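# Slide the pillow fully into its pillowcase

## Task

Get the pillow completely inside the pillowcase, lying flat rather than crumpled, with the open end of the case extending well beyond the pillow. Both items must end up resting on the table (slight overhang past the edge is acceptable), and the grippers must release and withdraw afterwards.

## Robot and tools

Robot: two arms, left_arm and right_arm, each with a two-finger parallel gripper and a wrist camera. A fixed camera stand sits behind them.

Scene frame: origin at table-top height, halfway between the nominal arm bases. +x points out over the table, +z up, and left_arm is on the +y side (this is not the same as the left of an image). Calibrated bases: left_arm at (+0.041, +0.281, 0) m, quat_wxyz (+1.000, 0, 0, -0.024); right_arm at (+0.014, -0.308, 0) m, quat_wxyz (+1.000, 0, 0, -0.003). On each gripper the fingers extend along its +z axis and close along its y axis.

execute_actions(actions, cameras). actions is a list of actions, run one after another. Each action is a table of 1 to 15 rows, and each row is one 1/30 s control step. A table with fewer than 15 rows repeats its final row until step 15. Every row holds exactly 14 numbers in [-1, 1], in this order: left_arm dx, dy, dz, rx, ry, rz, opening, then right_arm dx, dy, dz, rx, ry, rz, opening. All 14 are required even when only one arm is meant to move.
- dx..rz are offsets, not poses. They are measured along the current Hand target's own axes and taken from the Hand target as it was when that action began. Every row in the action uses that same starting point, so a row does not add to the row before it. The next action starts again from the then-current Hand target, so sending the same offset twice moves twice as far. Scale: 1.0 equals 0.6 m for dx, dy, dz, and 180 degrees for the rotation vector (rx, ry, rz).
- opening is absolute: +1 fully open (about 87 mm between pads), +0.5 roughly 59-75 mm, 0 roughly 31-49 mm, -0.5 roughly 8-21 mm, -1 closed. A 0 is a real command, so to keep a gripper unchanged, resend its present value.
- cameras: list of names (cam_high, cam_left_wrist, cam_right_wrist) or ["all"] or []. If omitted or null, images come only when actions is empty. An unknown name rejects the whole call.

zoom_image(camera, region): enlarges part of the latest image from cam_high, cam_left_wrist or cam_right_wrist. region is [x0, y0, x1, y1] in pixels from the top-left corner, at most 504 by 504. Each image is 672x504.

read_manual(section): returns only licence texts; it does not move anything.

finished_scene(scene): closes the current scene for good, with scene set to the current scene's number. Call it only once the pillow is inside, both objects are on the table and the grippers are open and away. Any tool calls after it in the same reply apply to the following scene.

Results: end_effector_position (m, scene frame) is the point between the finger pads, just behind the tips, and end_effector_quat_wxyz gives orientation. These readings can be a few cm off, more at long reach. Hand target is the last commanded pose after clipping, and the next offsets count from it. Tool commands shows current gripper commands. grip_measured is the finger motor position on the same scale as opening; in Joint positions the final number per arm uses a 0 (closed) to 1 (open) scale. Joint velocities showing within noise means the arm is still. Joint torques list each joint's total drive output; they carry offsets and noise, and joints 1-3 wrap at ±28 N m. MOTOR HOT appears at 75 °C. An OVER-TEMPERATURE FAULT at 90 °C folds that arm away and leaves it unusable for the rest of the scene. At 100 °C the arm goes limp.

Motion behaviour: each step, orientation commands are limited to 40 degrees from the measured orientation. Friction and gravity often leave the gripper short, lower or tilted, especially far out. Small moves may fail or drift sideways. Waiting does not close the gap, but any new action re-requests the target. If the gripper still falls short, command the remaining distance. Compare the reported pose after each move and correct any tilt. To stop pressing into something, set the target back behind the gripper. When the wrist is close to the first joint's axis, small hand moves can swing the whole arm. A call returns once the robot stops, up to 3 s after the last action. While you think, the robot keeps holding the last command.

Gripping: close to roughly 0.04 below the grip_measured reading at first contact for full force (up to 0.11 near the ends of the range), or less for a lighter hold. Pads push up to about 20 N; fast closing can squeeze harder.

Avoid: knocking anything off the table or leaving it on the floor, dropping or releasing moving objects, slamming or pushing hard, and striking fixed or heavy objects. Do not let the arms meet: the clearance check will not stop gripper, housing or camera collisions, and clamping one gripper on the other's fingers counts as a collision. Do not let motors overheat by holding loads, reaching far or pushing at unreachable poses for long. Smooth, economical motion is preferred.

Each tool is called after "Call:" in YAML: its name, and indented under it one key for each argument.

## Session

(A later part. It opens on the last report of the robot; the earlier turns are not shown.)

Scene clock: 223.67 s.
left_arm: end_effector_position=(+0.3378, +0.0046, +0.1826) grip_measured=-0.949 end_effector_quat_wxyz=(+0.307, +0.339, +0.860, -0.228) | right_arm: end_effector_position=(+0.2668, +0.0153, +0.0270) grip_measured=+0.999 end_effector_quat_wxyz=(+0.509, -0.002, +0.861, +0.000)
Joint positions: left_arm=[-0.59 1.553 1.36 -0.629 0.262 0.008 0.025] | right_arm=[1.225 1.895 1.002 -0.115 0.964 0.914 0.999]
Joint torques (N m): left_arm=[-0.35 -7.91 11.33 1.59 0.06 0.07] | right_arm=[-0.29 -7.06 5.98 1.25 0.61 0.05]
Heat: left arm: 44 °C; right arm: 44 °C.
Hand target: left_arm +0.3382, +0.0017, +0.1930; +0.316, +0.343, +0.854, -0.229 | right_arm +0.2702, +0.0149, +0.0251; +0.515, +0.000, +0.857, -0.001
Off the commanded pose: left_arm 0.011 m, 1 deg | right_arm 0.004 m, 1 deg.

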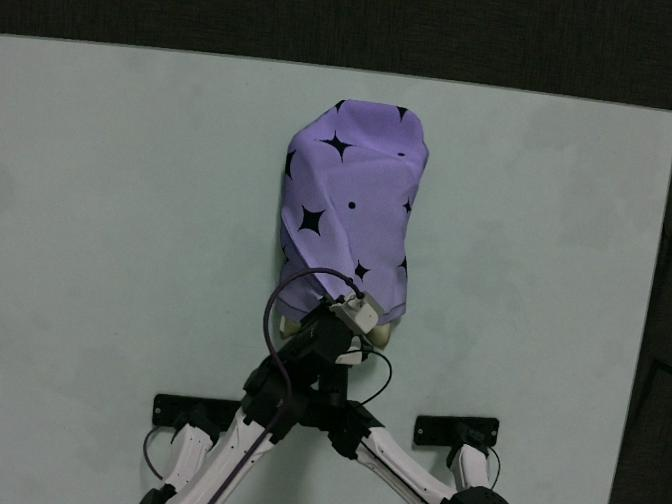

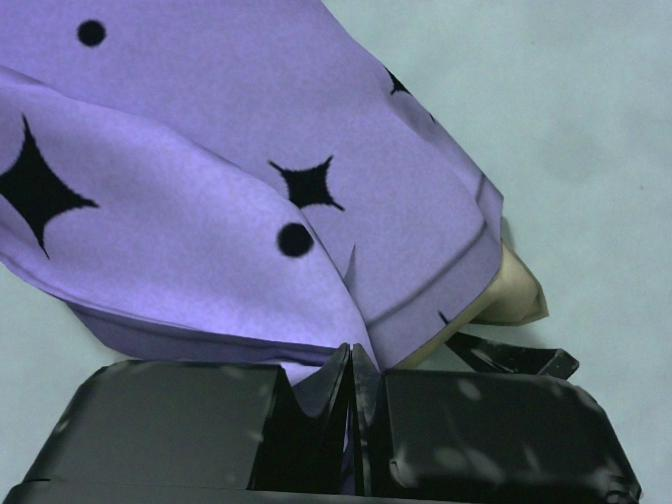

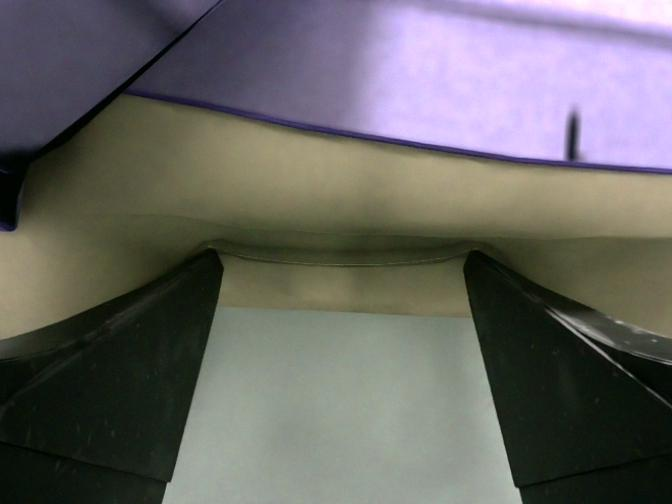

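Call:
execute_actions:
  actions:
    - [[0,0,0,0,0,0,-1,-0.0235,0,0.0441,0,-0.0167,0,1]]
    - [[0,0,0,0,0,0,-1,-0.0211,0,0.0453,0,-0.0167,0,1]]
    - [[0,0,0,0,0,0,-1,-0.0187,0,0.0464,0,-0.0167,0,1]]
  cameras: ["all"]

Scene clock: 230.07 s.
left_arm: end_effector_position=(+0.3501, +0.0097, +0.1856) grip_measured=-0.951 end_effector_quat_wxyz=(+0.329, +0.333, +0.860, -0.205) | right_arm: end_effector_position=(+0.3541, +0.0094, +0.0244) grip_measured=+0.999 end_effector_quat_wxyz=(+0.578, +0.005, +0.816, -0.011)
Joint positions: left_arm=[-0.586 1.553 1.365 -0.609 0.207 0.02 0.025] | right_arm=[1.048 2.041 0.987 0.424 0.973 0.529 0.999]
Joint torques (N m): left_arm=[-0.65 -7.97 10.84 1.43 0.59 -0.05] | right_arm=[-0.95 -7.79 6.91 1.76 0.1 -0.09]
Heat: left arm: 44 °C; right arm: 44 °C.
Hand target: left_arm +0.3382, +0.0016, +0.1930; +0.316, +0.344, +0.854, -0.229 | right_arm +0.3602, +0.0149, +0.0252; +0.581, +0.000, +0.814, +0.000
Off the commanded pose: left_arm 0.016 m, 3 deg | right_arm 0.008 m, 1 deg.

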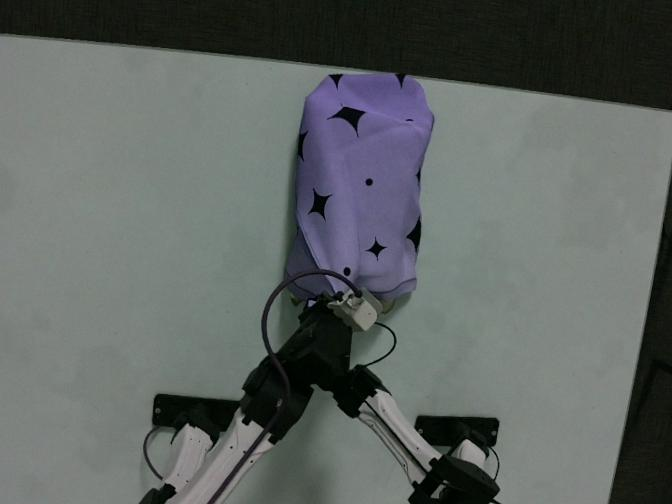

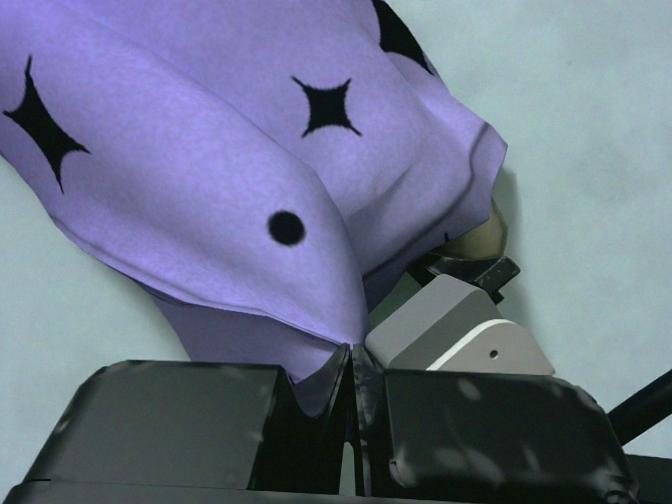

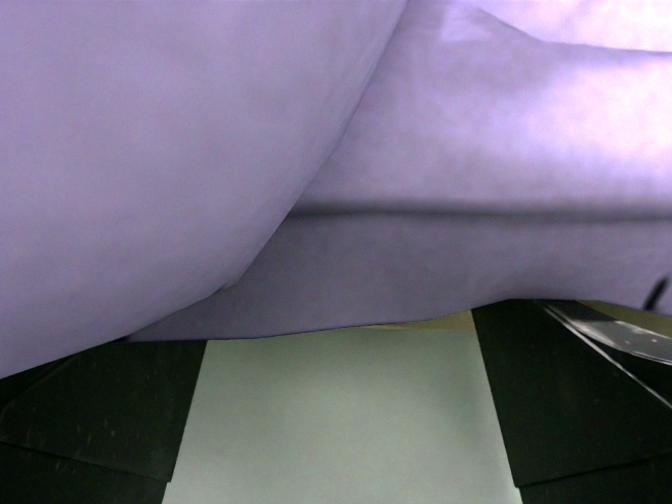

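Call:
execute_actions:
  actions:
    - [[0,0,0,0,0,0,-1,0.0217,0,-0.063,0,0,0,1]]
    - [[0,0,0,0,0,0,-1,0.0217,0,-0.063,0,0,0,1]]
    - [[0,0,0,0,0,0,-1,0.0217,0,-0.063,0,0,0,1]]
    - [[0,0,0,0,0,0,-1,0.0217,0,-0.063,0,0,0,0.5]]
    - [[0,0,0,0,0,0,-1,-0.094,-0.1,-0.0853,0,0,0,0.2]]
    - [[-0.0627,-0.011,-0.0495,0,-0.0417,0,-1,-0.094,-0.1,-0.0853,0,0,0,0.2]]
    - [[-0.0687,-0.011,-0.0409,0,-0.0417,0,-1,0,-0.1,0,0,0,0,0.2]]
    - [[-0.0734,-0.011,-0.0316,0,-0.0417,0,-1,0,0,0,0,0,0,0.2]]
  cameras: ["all"]

Scene clock: 247.37 s.
left_arm: end_effector_position=(+0.3507, -0.0043, +0.3086) grip_measured=-0.951 end_effector_quat_wxyz=(+0.447, +0.298, +0.797, -0.277) | right_arm: end_effector_position=(+0.1426, -0.1643, +0.1634) grip_measured=+0.200 end_effector_quat_wxyz=(+0.569, -0.016, +0.822, +0.009)
Joint positions: left_arm=[-0.587 1.431 1.526 -0.574 0.247 -0.071 0.025] | right_arm=[1.73 1.142 0.827 -1.557 1.194 1.89 0.6]
Joint torques (N m): left_arm=[0.49 -7.5 12.34 2.37 0.14 -0.08] | right_arm=[0.29 -1.66 6.87 -0.2 0.54 0.17]
Heat: left arm: 45 °C; right arm: 43 °C.
Hand target: left_arm +0.3534, -0.0071, +0.3369; +0.477, +0.292, +0.776, -0.292 | right_arm +0.1400, -0.1648, +0.1652; +0.581, +0.000, +0.814, -0.001
Off the commanded pose: left_arm 0.029 m, 5 deg | right_arm 0.003 m, 3 deg.
joint sent to its limit (right arm) — joint 4 (wrist pitch), lower limit. The joint targets are off in orientation, not in position.

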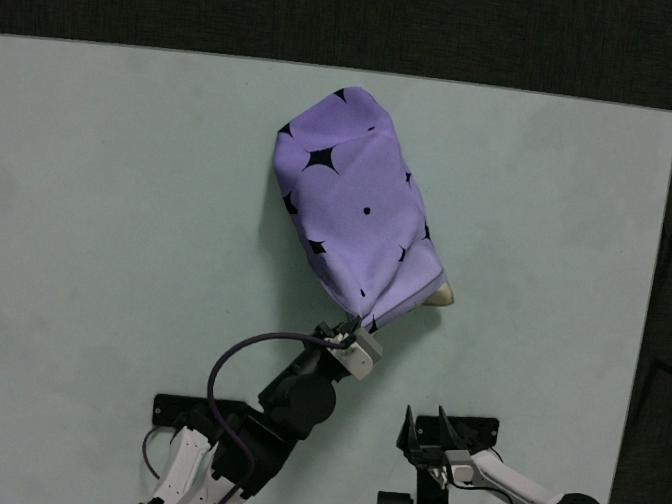

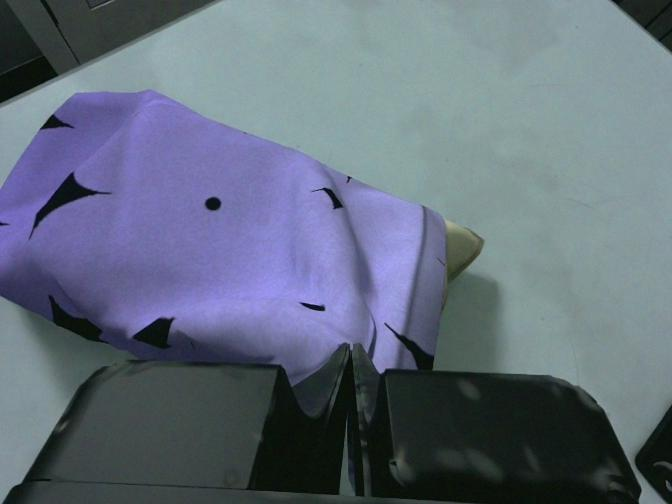

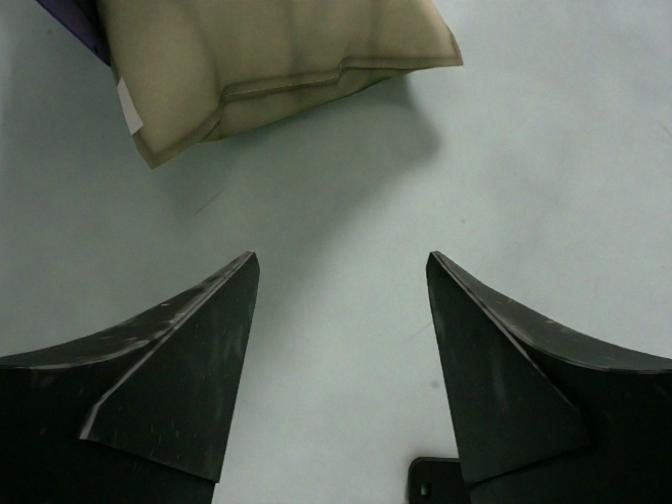

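Call:
execute_actions:
  actions:
    - [[-0.0768,-0.011,-0.0217,0,-0.0417,0,-1,0,0,0,0,0,0,0.2]]
    - [[-0.0791,-0.011,-0.0115,0,-0.0417,0,-1,0,0,0,0,0,0,0.2]]
    - [[-0.0798,-0.011,-0.0011,0,-0.0417,0,-1,0,0,0,0,0,0,0.2]]
    - [[-0.0793,-0.011,0.0093,0,-0.0417,0,-1,0,0,0,0,0,0,0.2]]
    - [[-0.0775,-0.011,0.0196,0,-0.0417,0,-1,0,0,0,0,0,0,0.2]]
    - [[-0.0743,-0.011,0.0295,0,-0.0417,0,-1,0,0,0,0,0,0,0.2]]
    - [[-0.0697,-0.011,0.039,0,-0.0417,0,-1,0,0,0,0,0,0,0.2]]
  cameras: ["all"]

Scene clock: 255.80 s.
left_arm: end_effector_position=(+0.4021, -0.0366, +0.6046) grip_measured=-0.951 end_effector_quat_wxyz=(+0.723, +0.156, +0.563, -0.368) | right_arm: end_effector_position=(+0.1426, -0.1644, +0.1634) grip_measured=+0.200 end_effector_quat_wxyz=(+0.569, -0.016, +0.822, +0.009)
Joint positions: left_arm=[-0.634 1.746 2.361 -0.291 0.056 -0.22 0.025] | right_arm=[1.73 1.142 0.827 -1.557 1.194 1.89 0.6]
Joint torques (N m): left_arm=[-0.28 -8.68 12.18 3.26 -0.16 -0.06] | right_arm=[0.43 -1.73 6.99 -0.2 0.45 0.18]
Heat: left arm: 45 °C; right arm: 43 °C.
Hand target: left_arm +0.3884, -0.0273, +0.6734; +0.771, +0.133, +0.485, -0.391 | right_arm +0.1400, -0.1649, +0.1652; +0.581, +0.000, +0.814, -0.001
Off the commanded pose: left_arm 0.071 m, 11 deg | right_arm 0.003 m, 3 deg.
joint sent to its limit (right arm) — joint 4 (wrist pitch), lower limit. The joint targets are off in orientation, not in position.

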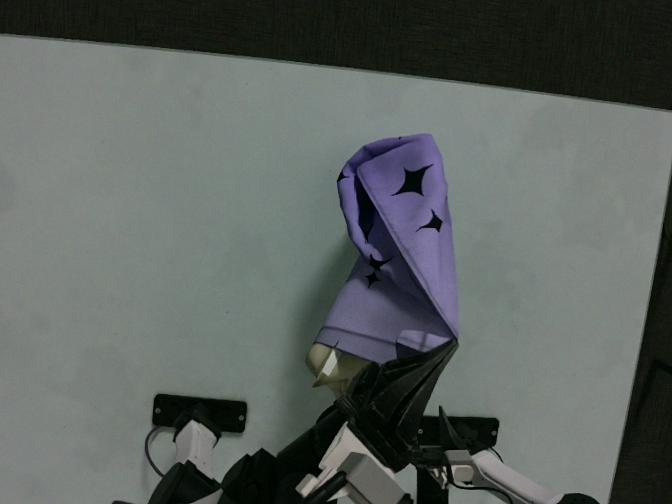

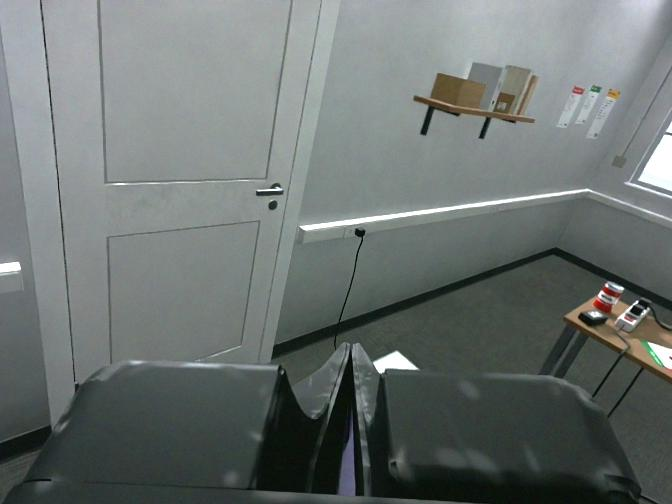

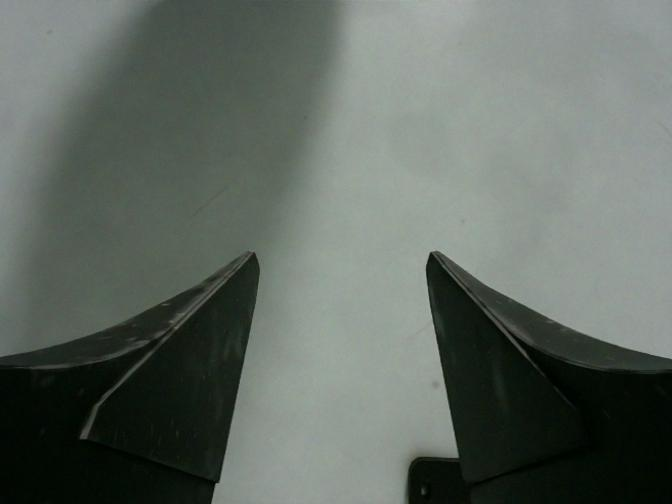

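Call:
execute_actions:
  actions:
    - [[0.0782,0.014,-0.0562,0,0.0444,0,-1,0,0,0,0,0,0,0.2]]
    - [[0.0852,0.014,-0.0448,0,0.0444,0,-1,0,0,0,0,0,0,0.2]]
    - [[0.0907,0.014,-0.0324,0,0.0444,0,-1,0,0,0,0,0,0,0.2]]
    - [[0.0943,0.014,-0.0195,0,0.0444,0,-1,0,0,0,0,0,0,0.2]]
    - [[0.0961,0.014,-0.0063,0,0.0444,0,-1,0,0,0,0,0,0,0.2]]
    - [[0.096,0.014,0.0073,0,0.0444,0,-1,0,0,0,0,0,0,0.2]]
    - [[0.0941,0.014,0.0205,0,0.0444,0,-1,0,0,0,0,0,0,0.2]]
    - [[0.0903,0.014,0.0334,0,0.0444,0,-1,0,0,0,0,0,0,0.2]]
    - [[0.0848,0.014,0.0457,0,0.0444,0,-1,0,0,0,0,0,0,0.2]]
    - [[0.0777,0.014,0.057,0,0.0444,0,-1,0,0,0,0,0,0,0.2]]
  cameras: ["all"]

Scene clock: 282.43 s.
left_arm: end_effector_position=(+0.3421, +0.0017, +0.1025) grip_measured=-0.951 end_effector_quat_wxyz=(+0.292, +0.347, +0.864, -0.219) | right_arm: end_effector_position=(+0.1426, -0.1644, +0.1634) grip_measured=+0.200 end_effector_quat_wxyz=(+0.569, -0.016, +0.822, +0.009)
Joint positions: left_arm=[-0.593 1.632 1.143 -0.372 0.257 0.026 0.025] | right_arm=[1.73 1.142 0.827 -1.557 1.194 1.89 0.6]
Joint torques (N m): left_arm=[-0.27 -6.53 7.62 1.62 0.08 0.09] | right_arm=[0.53 -1.62 7.27 -0.26 0.49 0.25]
Heat: left arm: 48 °C; right arm: 42 °C.
Hand target: left_arm +0.3382, +0.0023, +0.0924; +0.280, +0.353, +0.867, -0.214 | right_arm +0.1400, -0.1649, +0.1652; +0.581, +0.000, +0.814, -0.001
Off the commanded pose: left_arm 0.011 m, 2 deg | right_arm 0.003 m, 3 deg.
joint sent to its limit (right arm) — joint 4 (wrist pitch), lower limit. The joint targets are off in orientation, not in position.

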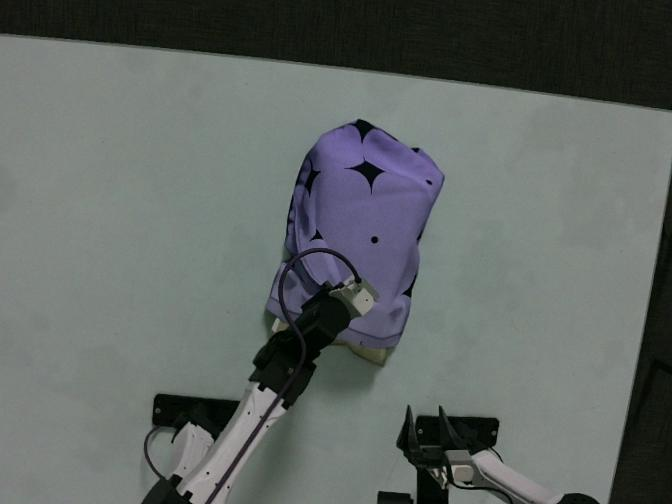

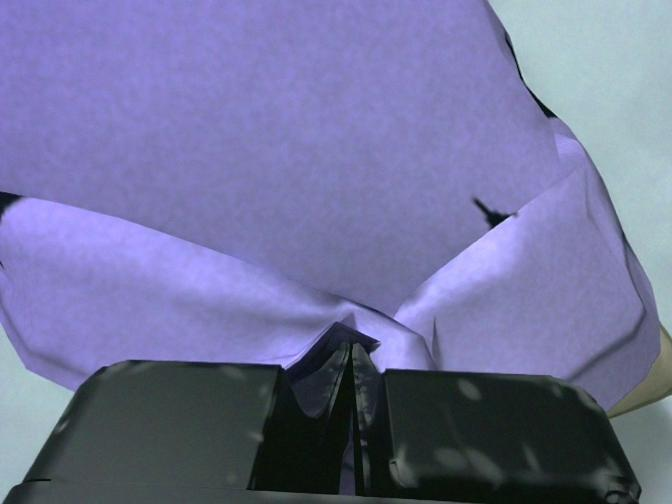

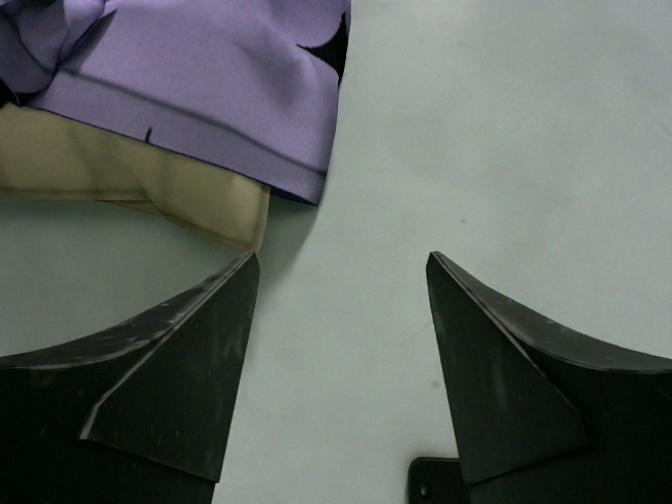

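Call:
execute_actions:
  actions:
    - [[-0.0424,-0.0116,-0.0502,0,0,0,-1,0.0578,0.1375,0.0112,0,0.0583,0,0.6]]
    - [[-0.0424,-0.0116,-0.0502,0,0,0,-1,0.055,0.1375,0.0213,0,0.0583,0,1]]
    - [[0,0,0,0,0,0,-1,0.0787,0,0.0878,0,0,0,1]]
    - [[0,0,0,0,0,0,-1,-0.0321,0,0.0383,0,-0.0167,0,1]]
    - [[0,0,0,0,0,0,-1,-0.0301,0,0.0399,0,-0.0167,0,1]]
    - [[0,0,0,0,0,0,-1,-0.028,0,0.0415,0,-0.0167,0,1]]
    - [[0,0,0,0,0,0,-1,-0.0258,0,0.0429,0,-0.0167,0,1]]
  cameras: ["all"]

Scene clock: 320.00 s.
left_arm: end_effector_position=(+0.3377, +0.0051, +0.1626) grip_measured=-0.951 end_effector_quat_wxyz=(+0.271, +0.348, +0.872, -0.213) | right_arm: end_effector_position=(+0.2567, -0.0004, +0.0259) grip_measured=+0.999 end_effector_quat_wxyz=(+0.509, -0.002, +0.861, -0.002)
Joint positions: left_arm=[-0.593 1.619 1.393 -0.681 0.257 0.028 0.025] | right_arm=[1.238 1.843 0.929 -0.113 0.972 0.933 0.999]
Joint torques (N m): left_arm=[-0.29 -8.51 11.03 1.47 0.08 0.08] | right_arm=[-0.31 -6.61 5.98 1.2 0.57 0.1]
Heat: left arm: 44 °C; right arm: 42 °C.
Hand target: left_arm +0.3381, +0.0024, +0.1723; +0.279, +0.353, +0.867, -0.214 | right_arm +0.2603, -0.0001, +0.0251; +0.515, +0.000, +0.857, -0.001
Off the commanded pose: left_arm 0.010 m, 1 deg | right_arm 0.004 m, 1 deg.

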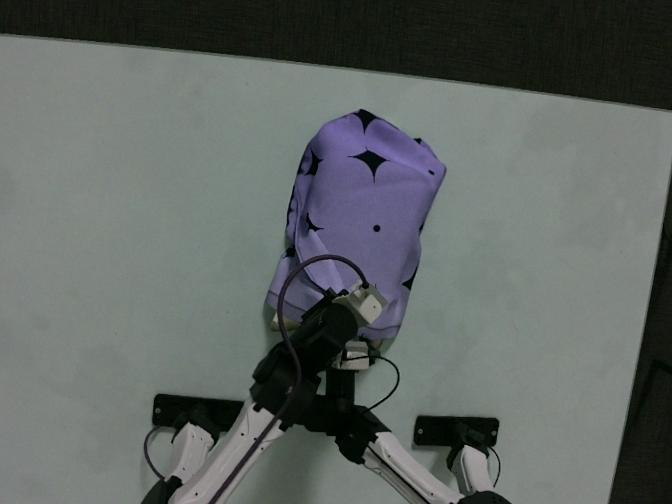

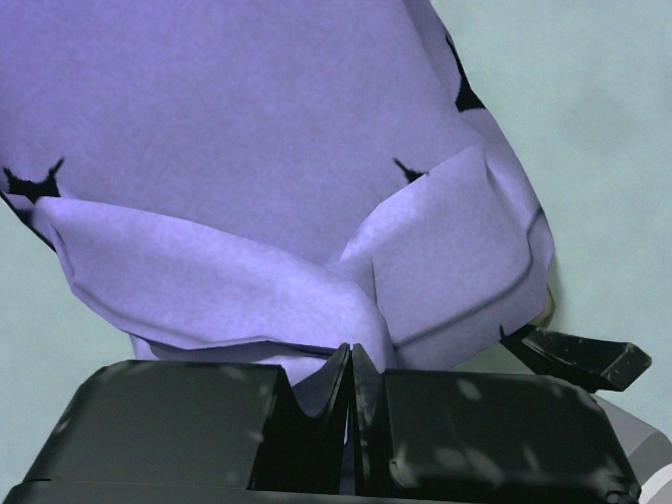

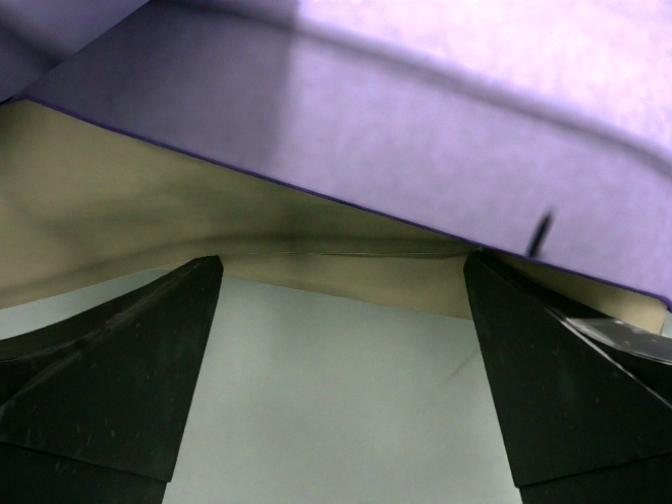

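Call:
execute_actions:
  actions:
    - [[-0.0635,-0.0173,-0.0753,0,-0.0333,0,-1,-0.0235,0,0.0441,0,-0.0167,0,1]]
    - [[-0.071,-0.0173,-0.0683,0,-0.0333,0,-1,-0.0211,0,0.0453,0,-0.0167,0,1]]
    - [[0.0028,-0.0368,-0.0482,0,-0.0333,0,-1,0,0,0,0,0,0,1]]
    - [[-0.0022,-0.0368,-0.0482,0,-0.0333,0,-1,0,0,0,0,0,0,1]]
  cameras: ["all"]

Scene clock: 330.47 s.
left_arm: end_effector_position=(+0.2859, +0.0199, +0.3202) grip_measured=-0.951 end_effector_quat_wxyz=(+0.443, +0.299, +0.805, -0.258) | right_arm: end_effector_position=(+0.3181, -0.0003, +0.0284) grip_measured=+0.999 end_effector_quat_wxyz=(+0.559, +0.001, +0.829, -0.001)
Joint positions: left_arm=[-0.698 1.235 1.456 -0.719 0.119 -0.106 0.025] | right_arm=[1.106 1.928 0.903 0.293 0.975 0.638 0.999]
Joint torques (N m): left_arm=[-0.91 -5.91 7.91 2.38 0.29 -0.15] | right_arm=[-0.44 -7.12 5.78 1.51 0.41 0.02]
Heat: left arm: 45 °C; right arm: 41 °C.
Hand target: left_arm +0.2782, +0.0128, +0.3324; +0.453, +0.301, +0.790, -0.283 | right_arm +0.3202, -0.0001, +0.0252; +0.560, +0.000, +0.829, -0.001
Off the commanded pose: left_arm 0.016 m, 4 deg | right_arm 0.004 m, 0 deg.

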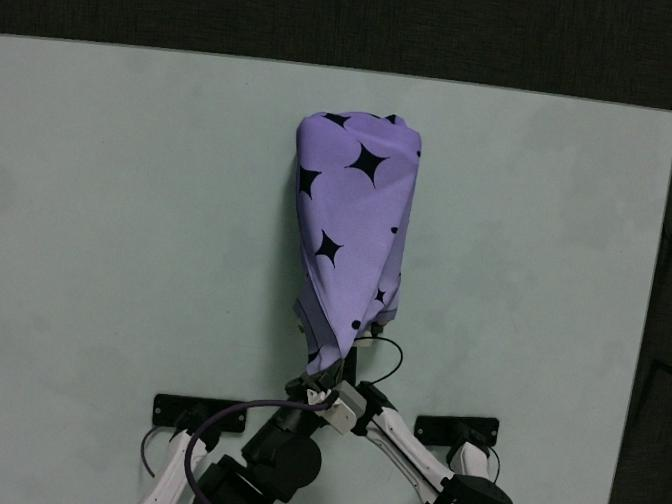

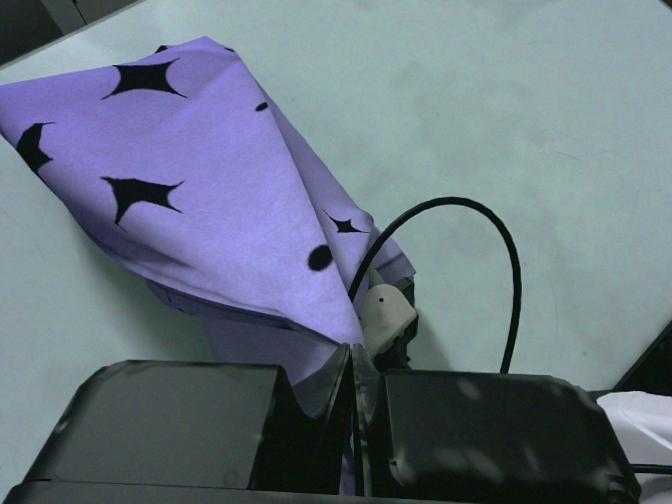

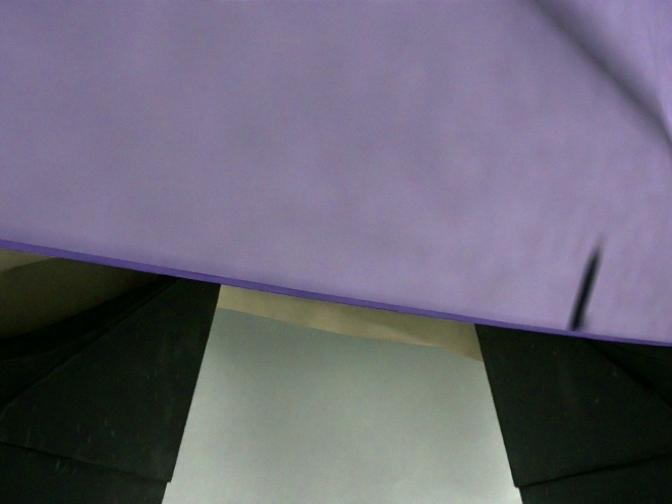

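Call:
execute_actions:
  actions:
    - [[-0.0838,-0.0013,-0.0127,0,-0.04,0,-1,0,0,0,0,0,0,1]]
    - [[-0.0847,-0.0013,-0.0021,0,-0.04,0,-1,-0.0649,0,-0.0262,0,0,0,1]]
    - [[-0.0844,-0.0013,0.0085,0,-0.04,0,-1,-0.0649,0,-0.0262,0,0,0,1]]
    - [[-0.0826,-0.0013,0.019,0,-0.04,0,-1,-0.0649,0,-0.0262,0,0,0,1]]
  cameras: ["all"]

Scene clock: 381.20 s.
left_arm: end_effector_position=(+0.3458, -0.0070, +0.4608) grip_measured=-0.950 end_effector_quat_wxyz=(+0.578, +0.234, +0.717, -0.311) | right_arm: end_effector_position=(+0.3167, -0.0023, +0.1382) grip_measured=+0.999 end_effector_quat_wxyz=(+0.554, -0.010, +0.832, -0.009)
Joint positions: left_arm=[-0.645 1.436 1.888 -0.592 0.113 -0.162 0.025] | right_arm=[1.106 1.692 1.125 -0.182 0.97 0.626 0.999]
Joint torques (N m): left_arm=[-0.08 -6.97 13.65 3.32 0.18 -0.17] | right_arm=[-0.54 -8.36 9.95 1.25 0.37 0.14]
Heat: left arm: 48 °C; right arm: 39 °C.
Hand target: left_arm +0.3414, -0.0112, +0.5242; +0.636, +0.221, +0.652, -0.349 | right_arm +0.3200, +0.0001, +0.1512; +0.560, +0.000, +0.829, -0.001
Off the commanded pose: left_arm 0.064 m, 11 deg | right_arm 0.014 m, 2 deg.

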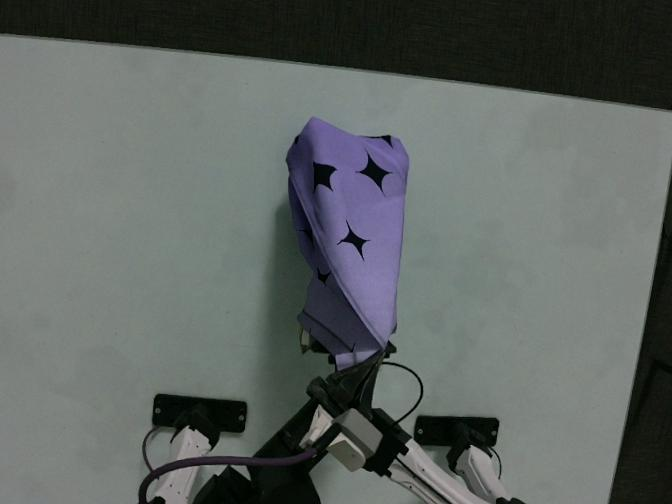

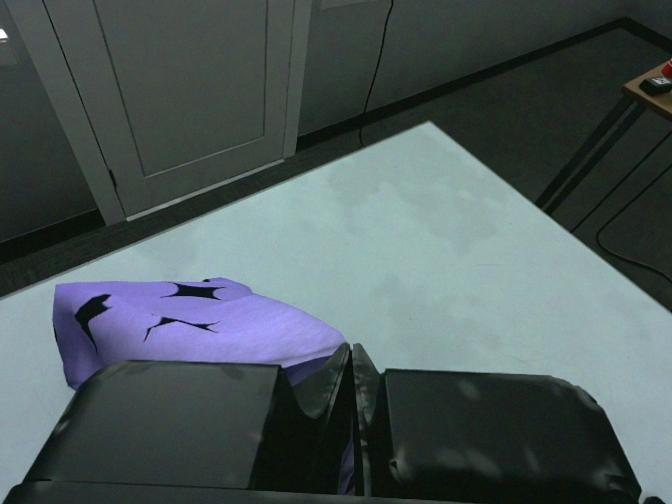

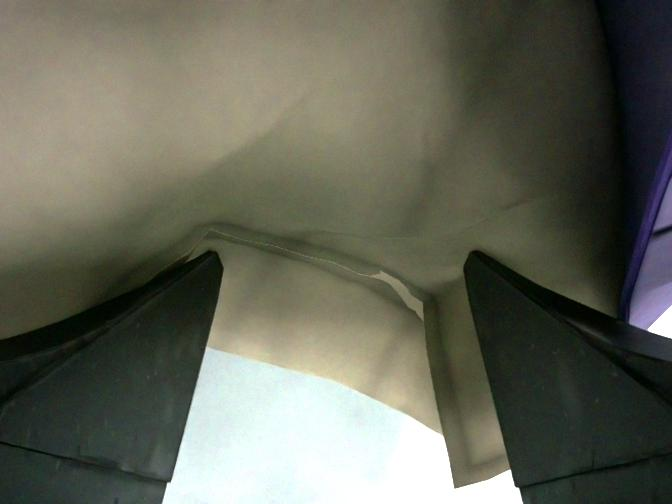

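Call:
execute_actions:
  actions:
    - [[-0.0795,-0.0013,0.0293,0,-0.04,0,-1,-0.0649,0,-0.0262,0,0,0,1]]
    - [[-0.0753,-0.0013,0.039,0,-0.04,0,-1,-0.0649,0,-0.0262,0,0,0,1]]
    - [[-0.0698,-0.0013,0.0481,0,-0.04,0,-1,-0.0509,0,-0.0043,0,0,0,1]]
  cameras: ["all"]

Scene clock: 387.30 s.
left_arm: end_effector_position=(+0.4015, -0.0405, +0.5865) grip_measured=-0.950 end_effector_quat_wxyz=(+0.686, +0.177, +0.610, -0.355) | right_arm: end_effector_position=(+0.3265, -0.0023, +0.2641) grip_measured=+0.999 end_effector_quat_wxyz=(+0.564, +0.004, +0.826, +0.000)
Joint positions: left_arm=[-0.634 1.848 2.597 -0.554 0.077 -0.21 0.025] | right_arm=[1.085 1.651 1.56 -0.607 0.967 0.608 0.999]
Joint torques (N m): left_arm=[0.28 -9.84 12.08 3.64 -0.09 -0.11] | right_arm=[-0.42 -5.55 9.68 1.16 0.2 0.03]
Heat: left arm: 51 °C; right arm: 40 °C.
Hand target: left_arm +0.3886, -0.0293, +0.6682; +0.747, +0.152, +0.522, -0.384 | right_arm +0.3290, +0.0001, +0.2645; +0.560, +0.000, +0.829, -0.001
Off the commanded pose: left_arm 0.083 m, 13 deg | right_arm 0.004 m, 1 deg.

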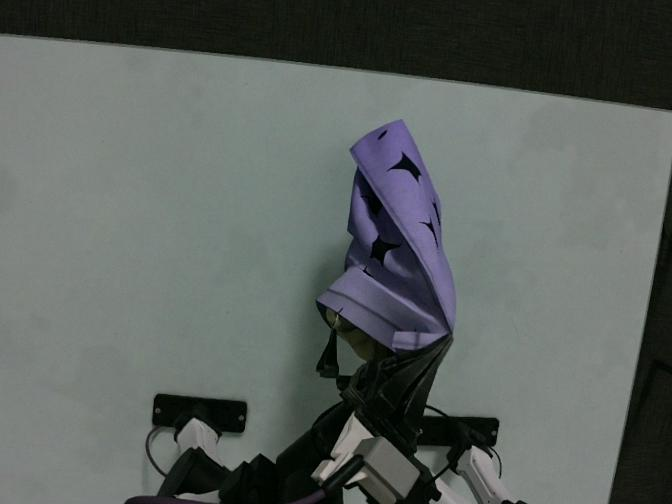

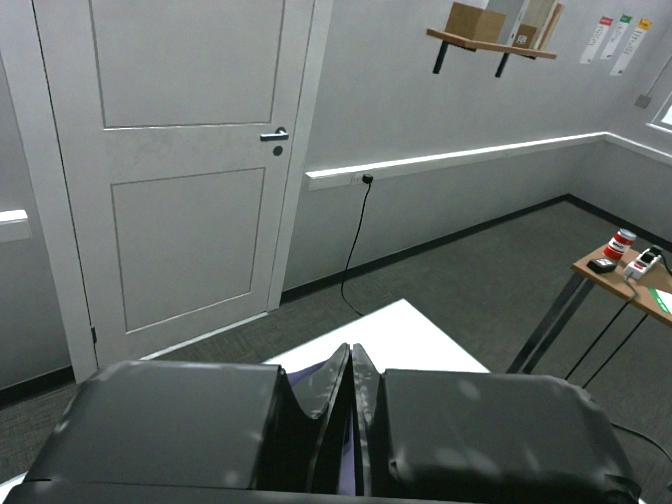

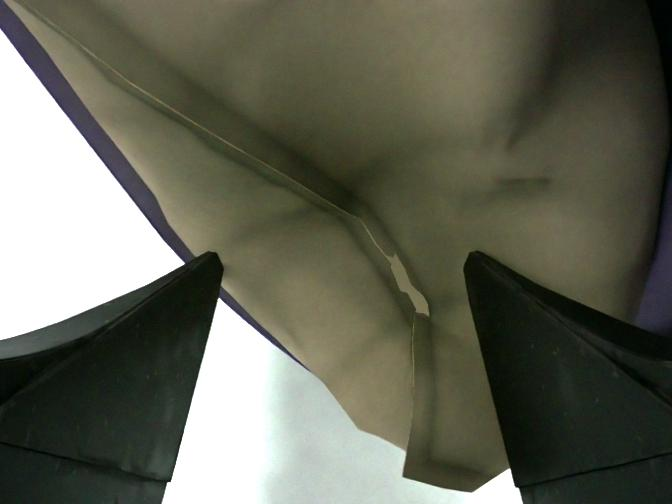

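Call:
execute_actions:
  actions:
    - [[0,0,0,0,0,0,-1,-0.0162,-0.025,0.0402,0,0,0,1]]
    - [[0,0,0,0,0,0,-1,-0.0162,-0.025,0.0402,0,0,0,1]]
    - [[0,0,0,0,0,0,-1,-0.0162,-0.025,0.0402,0,0,0,1]]
  cameras: ["cam_high","cam_right_wrist"]

Scene clock: 399.87 s.
left_arm: end_effector_position=(+0.4038, -0.0397, +0.5948) grip_measured=-0.950 end_effector_quat_wxyz=(+0.691, +0.172, +0.607, -0.354) | right_arm: end_effector_position=(+0.4021, -0.0469, +0.2707) grip_measured=+0.999 end_effector_quat_wxyz=(+0.560, +0.003, +0.829, +0.003)
Joint positions: left_arm=[-0.634 1.95 2.811 -0.654 0.065 -0.21 0.025] | right_arm=[0.831 1.651 1.553 -0.437 0.748 0.393 0.999]
Joint torques (N m): left_arm=[0.27 -10.47 10.19 3.52 0.03 -0.1] | right_arm=[-0.5 -5.67 7.34 1.74 0.24 0.07]
Heat: left arm: 54 °C; right arm: 41 °C.
Hand target: left_arm +0.3886, -0.0293, +0.6682; +0.747, +0.152, +0.522, -0.384 | right_arm +0.4070, -0.0450, +0.2645; +0.560, +0.000, +0.829, -0.001
Off the commanded pose: left_arm 0.076 m, 12 deg | right_arm 0.008 m, 1 deg.
elbow stopped short (left arm): the move would have taken joint 3 (elbow) straighter than the controller allows.

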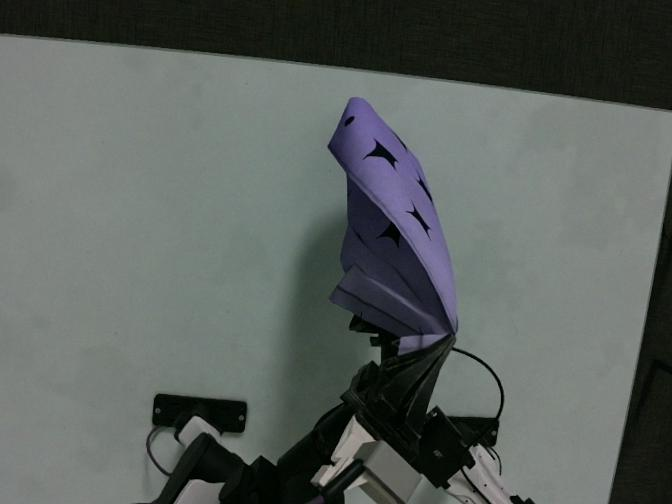

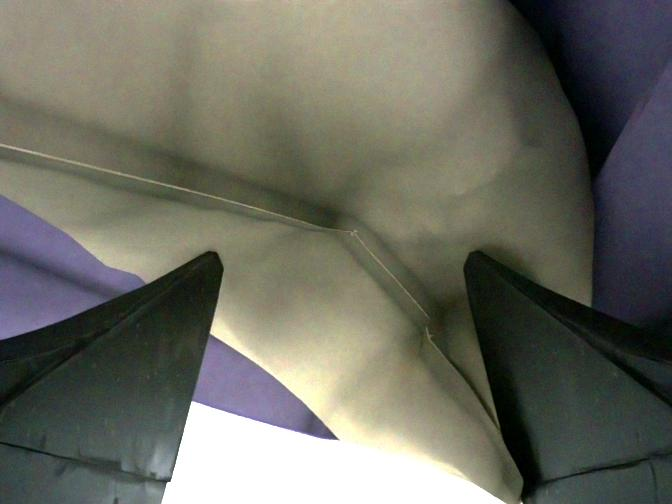

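Call:
execute_actions:
  actions:
    - [[0,0,0,0,0,0,-1,-0.0162,-0.025,0.0402,0,0,0,1]]
    - [[0,0,0,0,0,0,-1,-0.0162,-0.025,0.0402,0,0,0,1]]
  cameras: ["cam_high","cam_right_wrist"]

Scene clock: 408.50 s.
left_arm: end_effector_position=(+0.4061, -0.0390, +0.5895) grip_measured=-0.950 end_effector_quat_wxyz=(+0.687, +0.169, +0.615, -0.348) | right_arm: end_effector_position=(+0.4496, -0.0739, +0.2584) grip_measured=+0.999 end_effector_quat_wxyz=(+0.551, -0.007, +0.834, +0.001)
Joint positions: left_arm=[-0.634 1.952 2.811 -0.672 0.054 -0.21 0.025] | right_arm=[0.682 1.708 1.57 -0.36 0.604 0.292 0.999]
Joint torques (N m): left_arm=[0.27 -11.49 9.24 3.63 0.15 -0.09] | right_arm=[-0.9 -5.96 10.61 1.72 0.25 0.11]
Heat: left arm: 59 °C; right arm: 41 °C.
Hand target: left_arm +0.3886, -0.0294, +0.6682; +0.747, +0.152, +0.522, -0.384 | right_arm +0.4590, -0.0750, +0.2645; +0.560, +0.000, +0.829, +0.000
Off the commanded pose: left_arm 0.081 m, 14 deg | right_arm 0.011 m, 1 deg.

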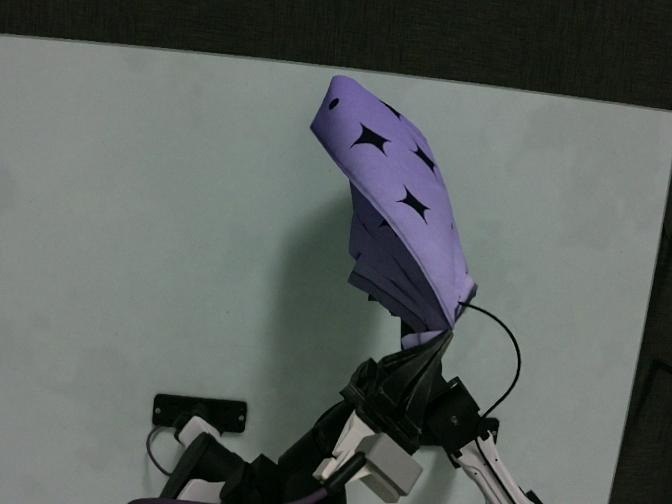

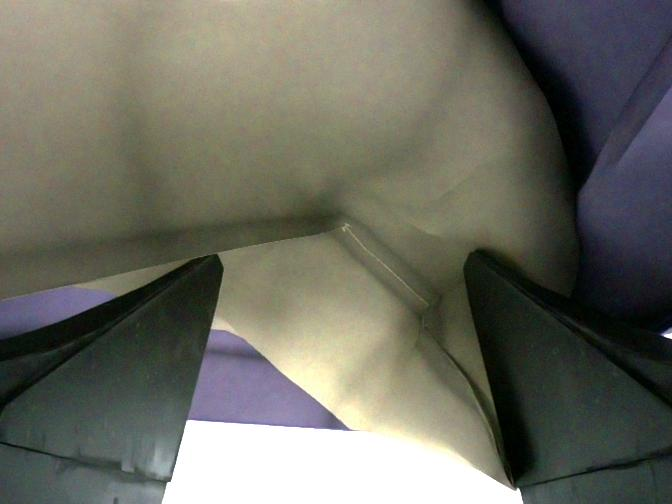

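Call:
execute_actions:
  actions:
    - [[0,0,0,0,0,0,-1,0.0216,0.0333,-0.0536,0,0,0,1]]
    - [[0,0,0,0,0,0,-1,0.0216,0.0333,-0.0536,0,0,0,1]]
    - [[0,0,0,0,0,0,-1,0.0216,0.0333,-0.0536,0,0,0,1]]
    - [[0,0,0,0,0,0,-1,0.0216,0.0333,-0.0536,0,0,0,1]]
    - [[0,0,0,0,0,0,-1,0.0216,0,-0.0536,0,0,0,1]]
  cameras: ["cam_high","cam_right_wrist"]

Scene clock: 418.17 s.
left_arm: end_effector_position=(+0.4024, -0.0384, +0.6009) grip_measured=-0.950 end_effector_quat_wxyz=(+0.696, +0.171, +0.599, -0.357) | right_arm: end_effector_position=(+0.2880, +0.0071, +0.2526) grip_measured=+0.999 end_effector_quat_wxyz=(+0.557, -0.012, +0.831, -0.013)
Joint positions: left_arm=[-0.632 1.952 2.822 -0.643 0.069 -0.213 0.025] | right_arm=[1.196 1.661 1.567 -0.752 1.039 0.736 0.999]
Joint torques (N m): left_arm=[0.12 -9.96 9.74 3.42 -0.01 -0.09] | right_arm=[0.32 -9.16 8.99 1.01 0.44 0.29]
Heat: left arm: 60 °C; right arm: 41 °C.
Hand target: left_arm +0.3887, -0.0293, +0.6681; +0.747, +0.152, +0.522, -0.384 | right_arm +0.2857, +0.0050, +0.2644; +0.560, +0.000, +0.829, -0.001
Off the commanded pose: left_arm 0.069 m, 11 deg | right_arm 0.012 m, 2 deg.
elbow stopped short (left arm): the move would have taken joint 3 (elbow) straighter than the controller allows.

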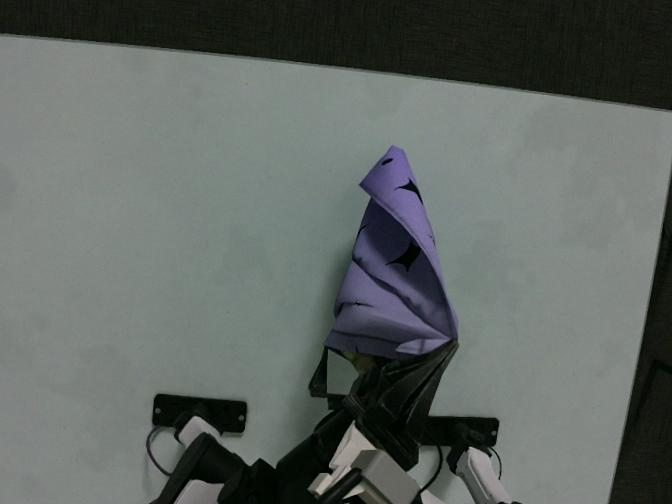

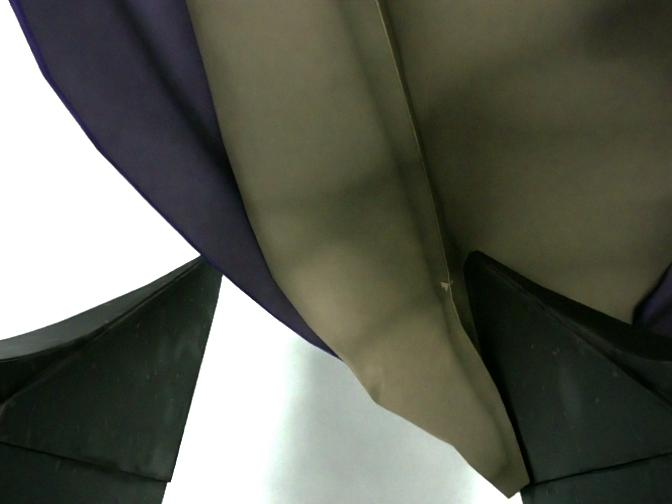

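Call:
execute_actions:
  actions:
    - [[0,0,0,0,0,0,-1,0.025,0.0167,-0.0618,0,0,0,1]]
    - [[0,0,0,0,0,0,-1,0.025,0.0167,-0.0618,0,0,0,1]]
    - [[0,0,0,0,0,0,-1,0.1082,0,0.0437,0,0,0,1]]
  cameras: ["cam_high","cam_right_wrist"]

Scene clock: 431.80 s.
left_arm: end_effector_position=(+0.3966, -0.0448, +0.5795) grip_measured=-0.950 end_effector_quat_wxyz=(+0.664, +0.189, +0.627, -0.360) | right_arm: end_effector_position=(+0.2133, +0.0189, +0.2069) grip_measured=+0.999 end_effector_quat_wxyz=(+0.583, -0.001, +0.812, -0.022)
Joint positions: left_arm=[-0.638 1.952 2.822 -0.727 0.101 -0.218 0.025] | right_arm=[1.44 1.737 1.494 -1.037 1.232 1.225 0.999]
Joint torques (N m): left_arm=[0.61 -12.64 7.21 4.05 -0.32 -0.04] | right_arm=[0.55 -7.21 5.57 0.88 -0.12 0.3]
Heat: left arm: 61 °C; right arm: 42 °C.
Hand target: left_arm +0.3887, -0.0293, +0.6681; +0.747, +0.152, +0.522, -0.384 | right_arm +0.2058, +0.0250, +0.1943; +0.560, +0.000, +0.829, -0.001
Off the commanded pose: left_arm 0.090 m, 16 deg | right_arm 0.016 m, 4 deg.
elbow stopped short (left arm): the move would have taken joint 3 (elbow) straighter than the controller allows.

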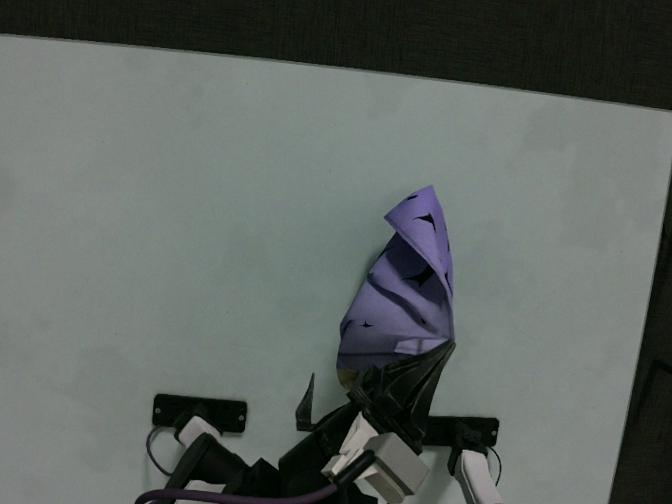

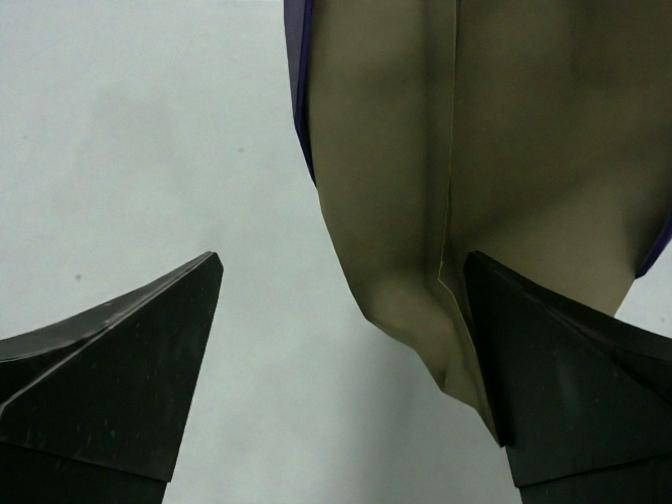

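Call:
execute_actions:
  actions:
    - [[0,0,0,0,0,0,-1,-0.1082,0,-0.0437,0,0,0,1]]
    - [[0,0,0,0,0,0,-1,0.025,-0.0833,-0.0618,-0.0773,0,-0.0312,1]]
    - [[0,0,0,0,0,0,-1,0.0262,-0.0675,-0.0648,-0.0773,0,-0.0312,1]]
    - [[0,0,0,0,0,0,-1,0,0,0,-0.0773,0,-0.0312,0]]
  cameras: ["cam_high","cam_right_wrist"]

Scene clock: 446.60 s.
left_arm: end_effector_position=(+0.3989, -0.0417, +0.6046) grip_measured=-0.950 end_effector_quat_wxyz=(+0.697, +0.173, +0.592, -0.366) | right_arm: end_effector_position=(+0.1351, -0.0767, +0.2629) grip_measured=+0.000 end_effector_quat_wxyz=(+0.516, -0.316, +0.769, +0.206)
Joint positions: left_arm=[-0.638 1.952 2.822 -0.628 0.079 -0.218 0.025] | right_arm=[1.46 0.793 0.968 -0.666 0.624 0.292 0.5]
Joint torques (N m): left_arm=[0.46 -9.73 9.7 3.32 -0.13 -0.04] | right_arm=[-0.47 -0.17 6.71 1.68 0.12 -0.03]
Heat: left arm: 70 °C; right arm: 42 °C.
Hand target: left_arm +0.3887, -0.0294, +0.6681; +0.746, +0.152, +0.522, -0.384 | right_arm +0.1356, -0.0747, +0.2643; +0.517, -0.317, +0.766, +0.213
Off the commanded pose: left_arm 0.065 m, 10 deg | right_arm 0.002 m, 1 deg.
elbow stopped short (left arm): the move would have taken joint 3 (elbow) straighter than the controller allows.

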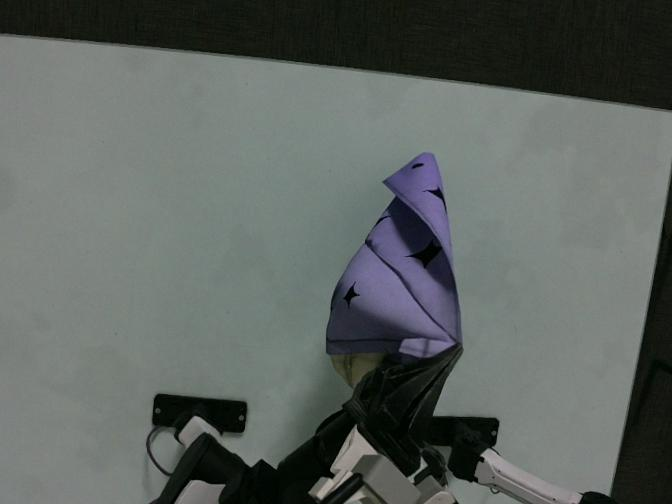

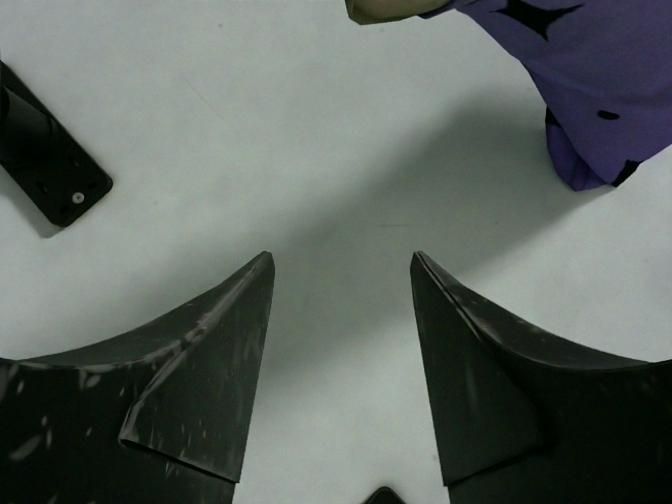

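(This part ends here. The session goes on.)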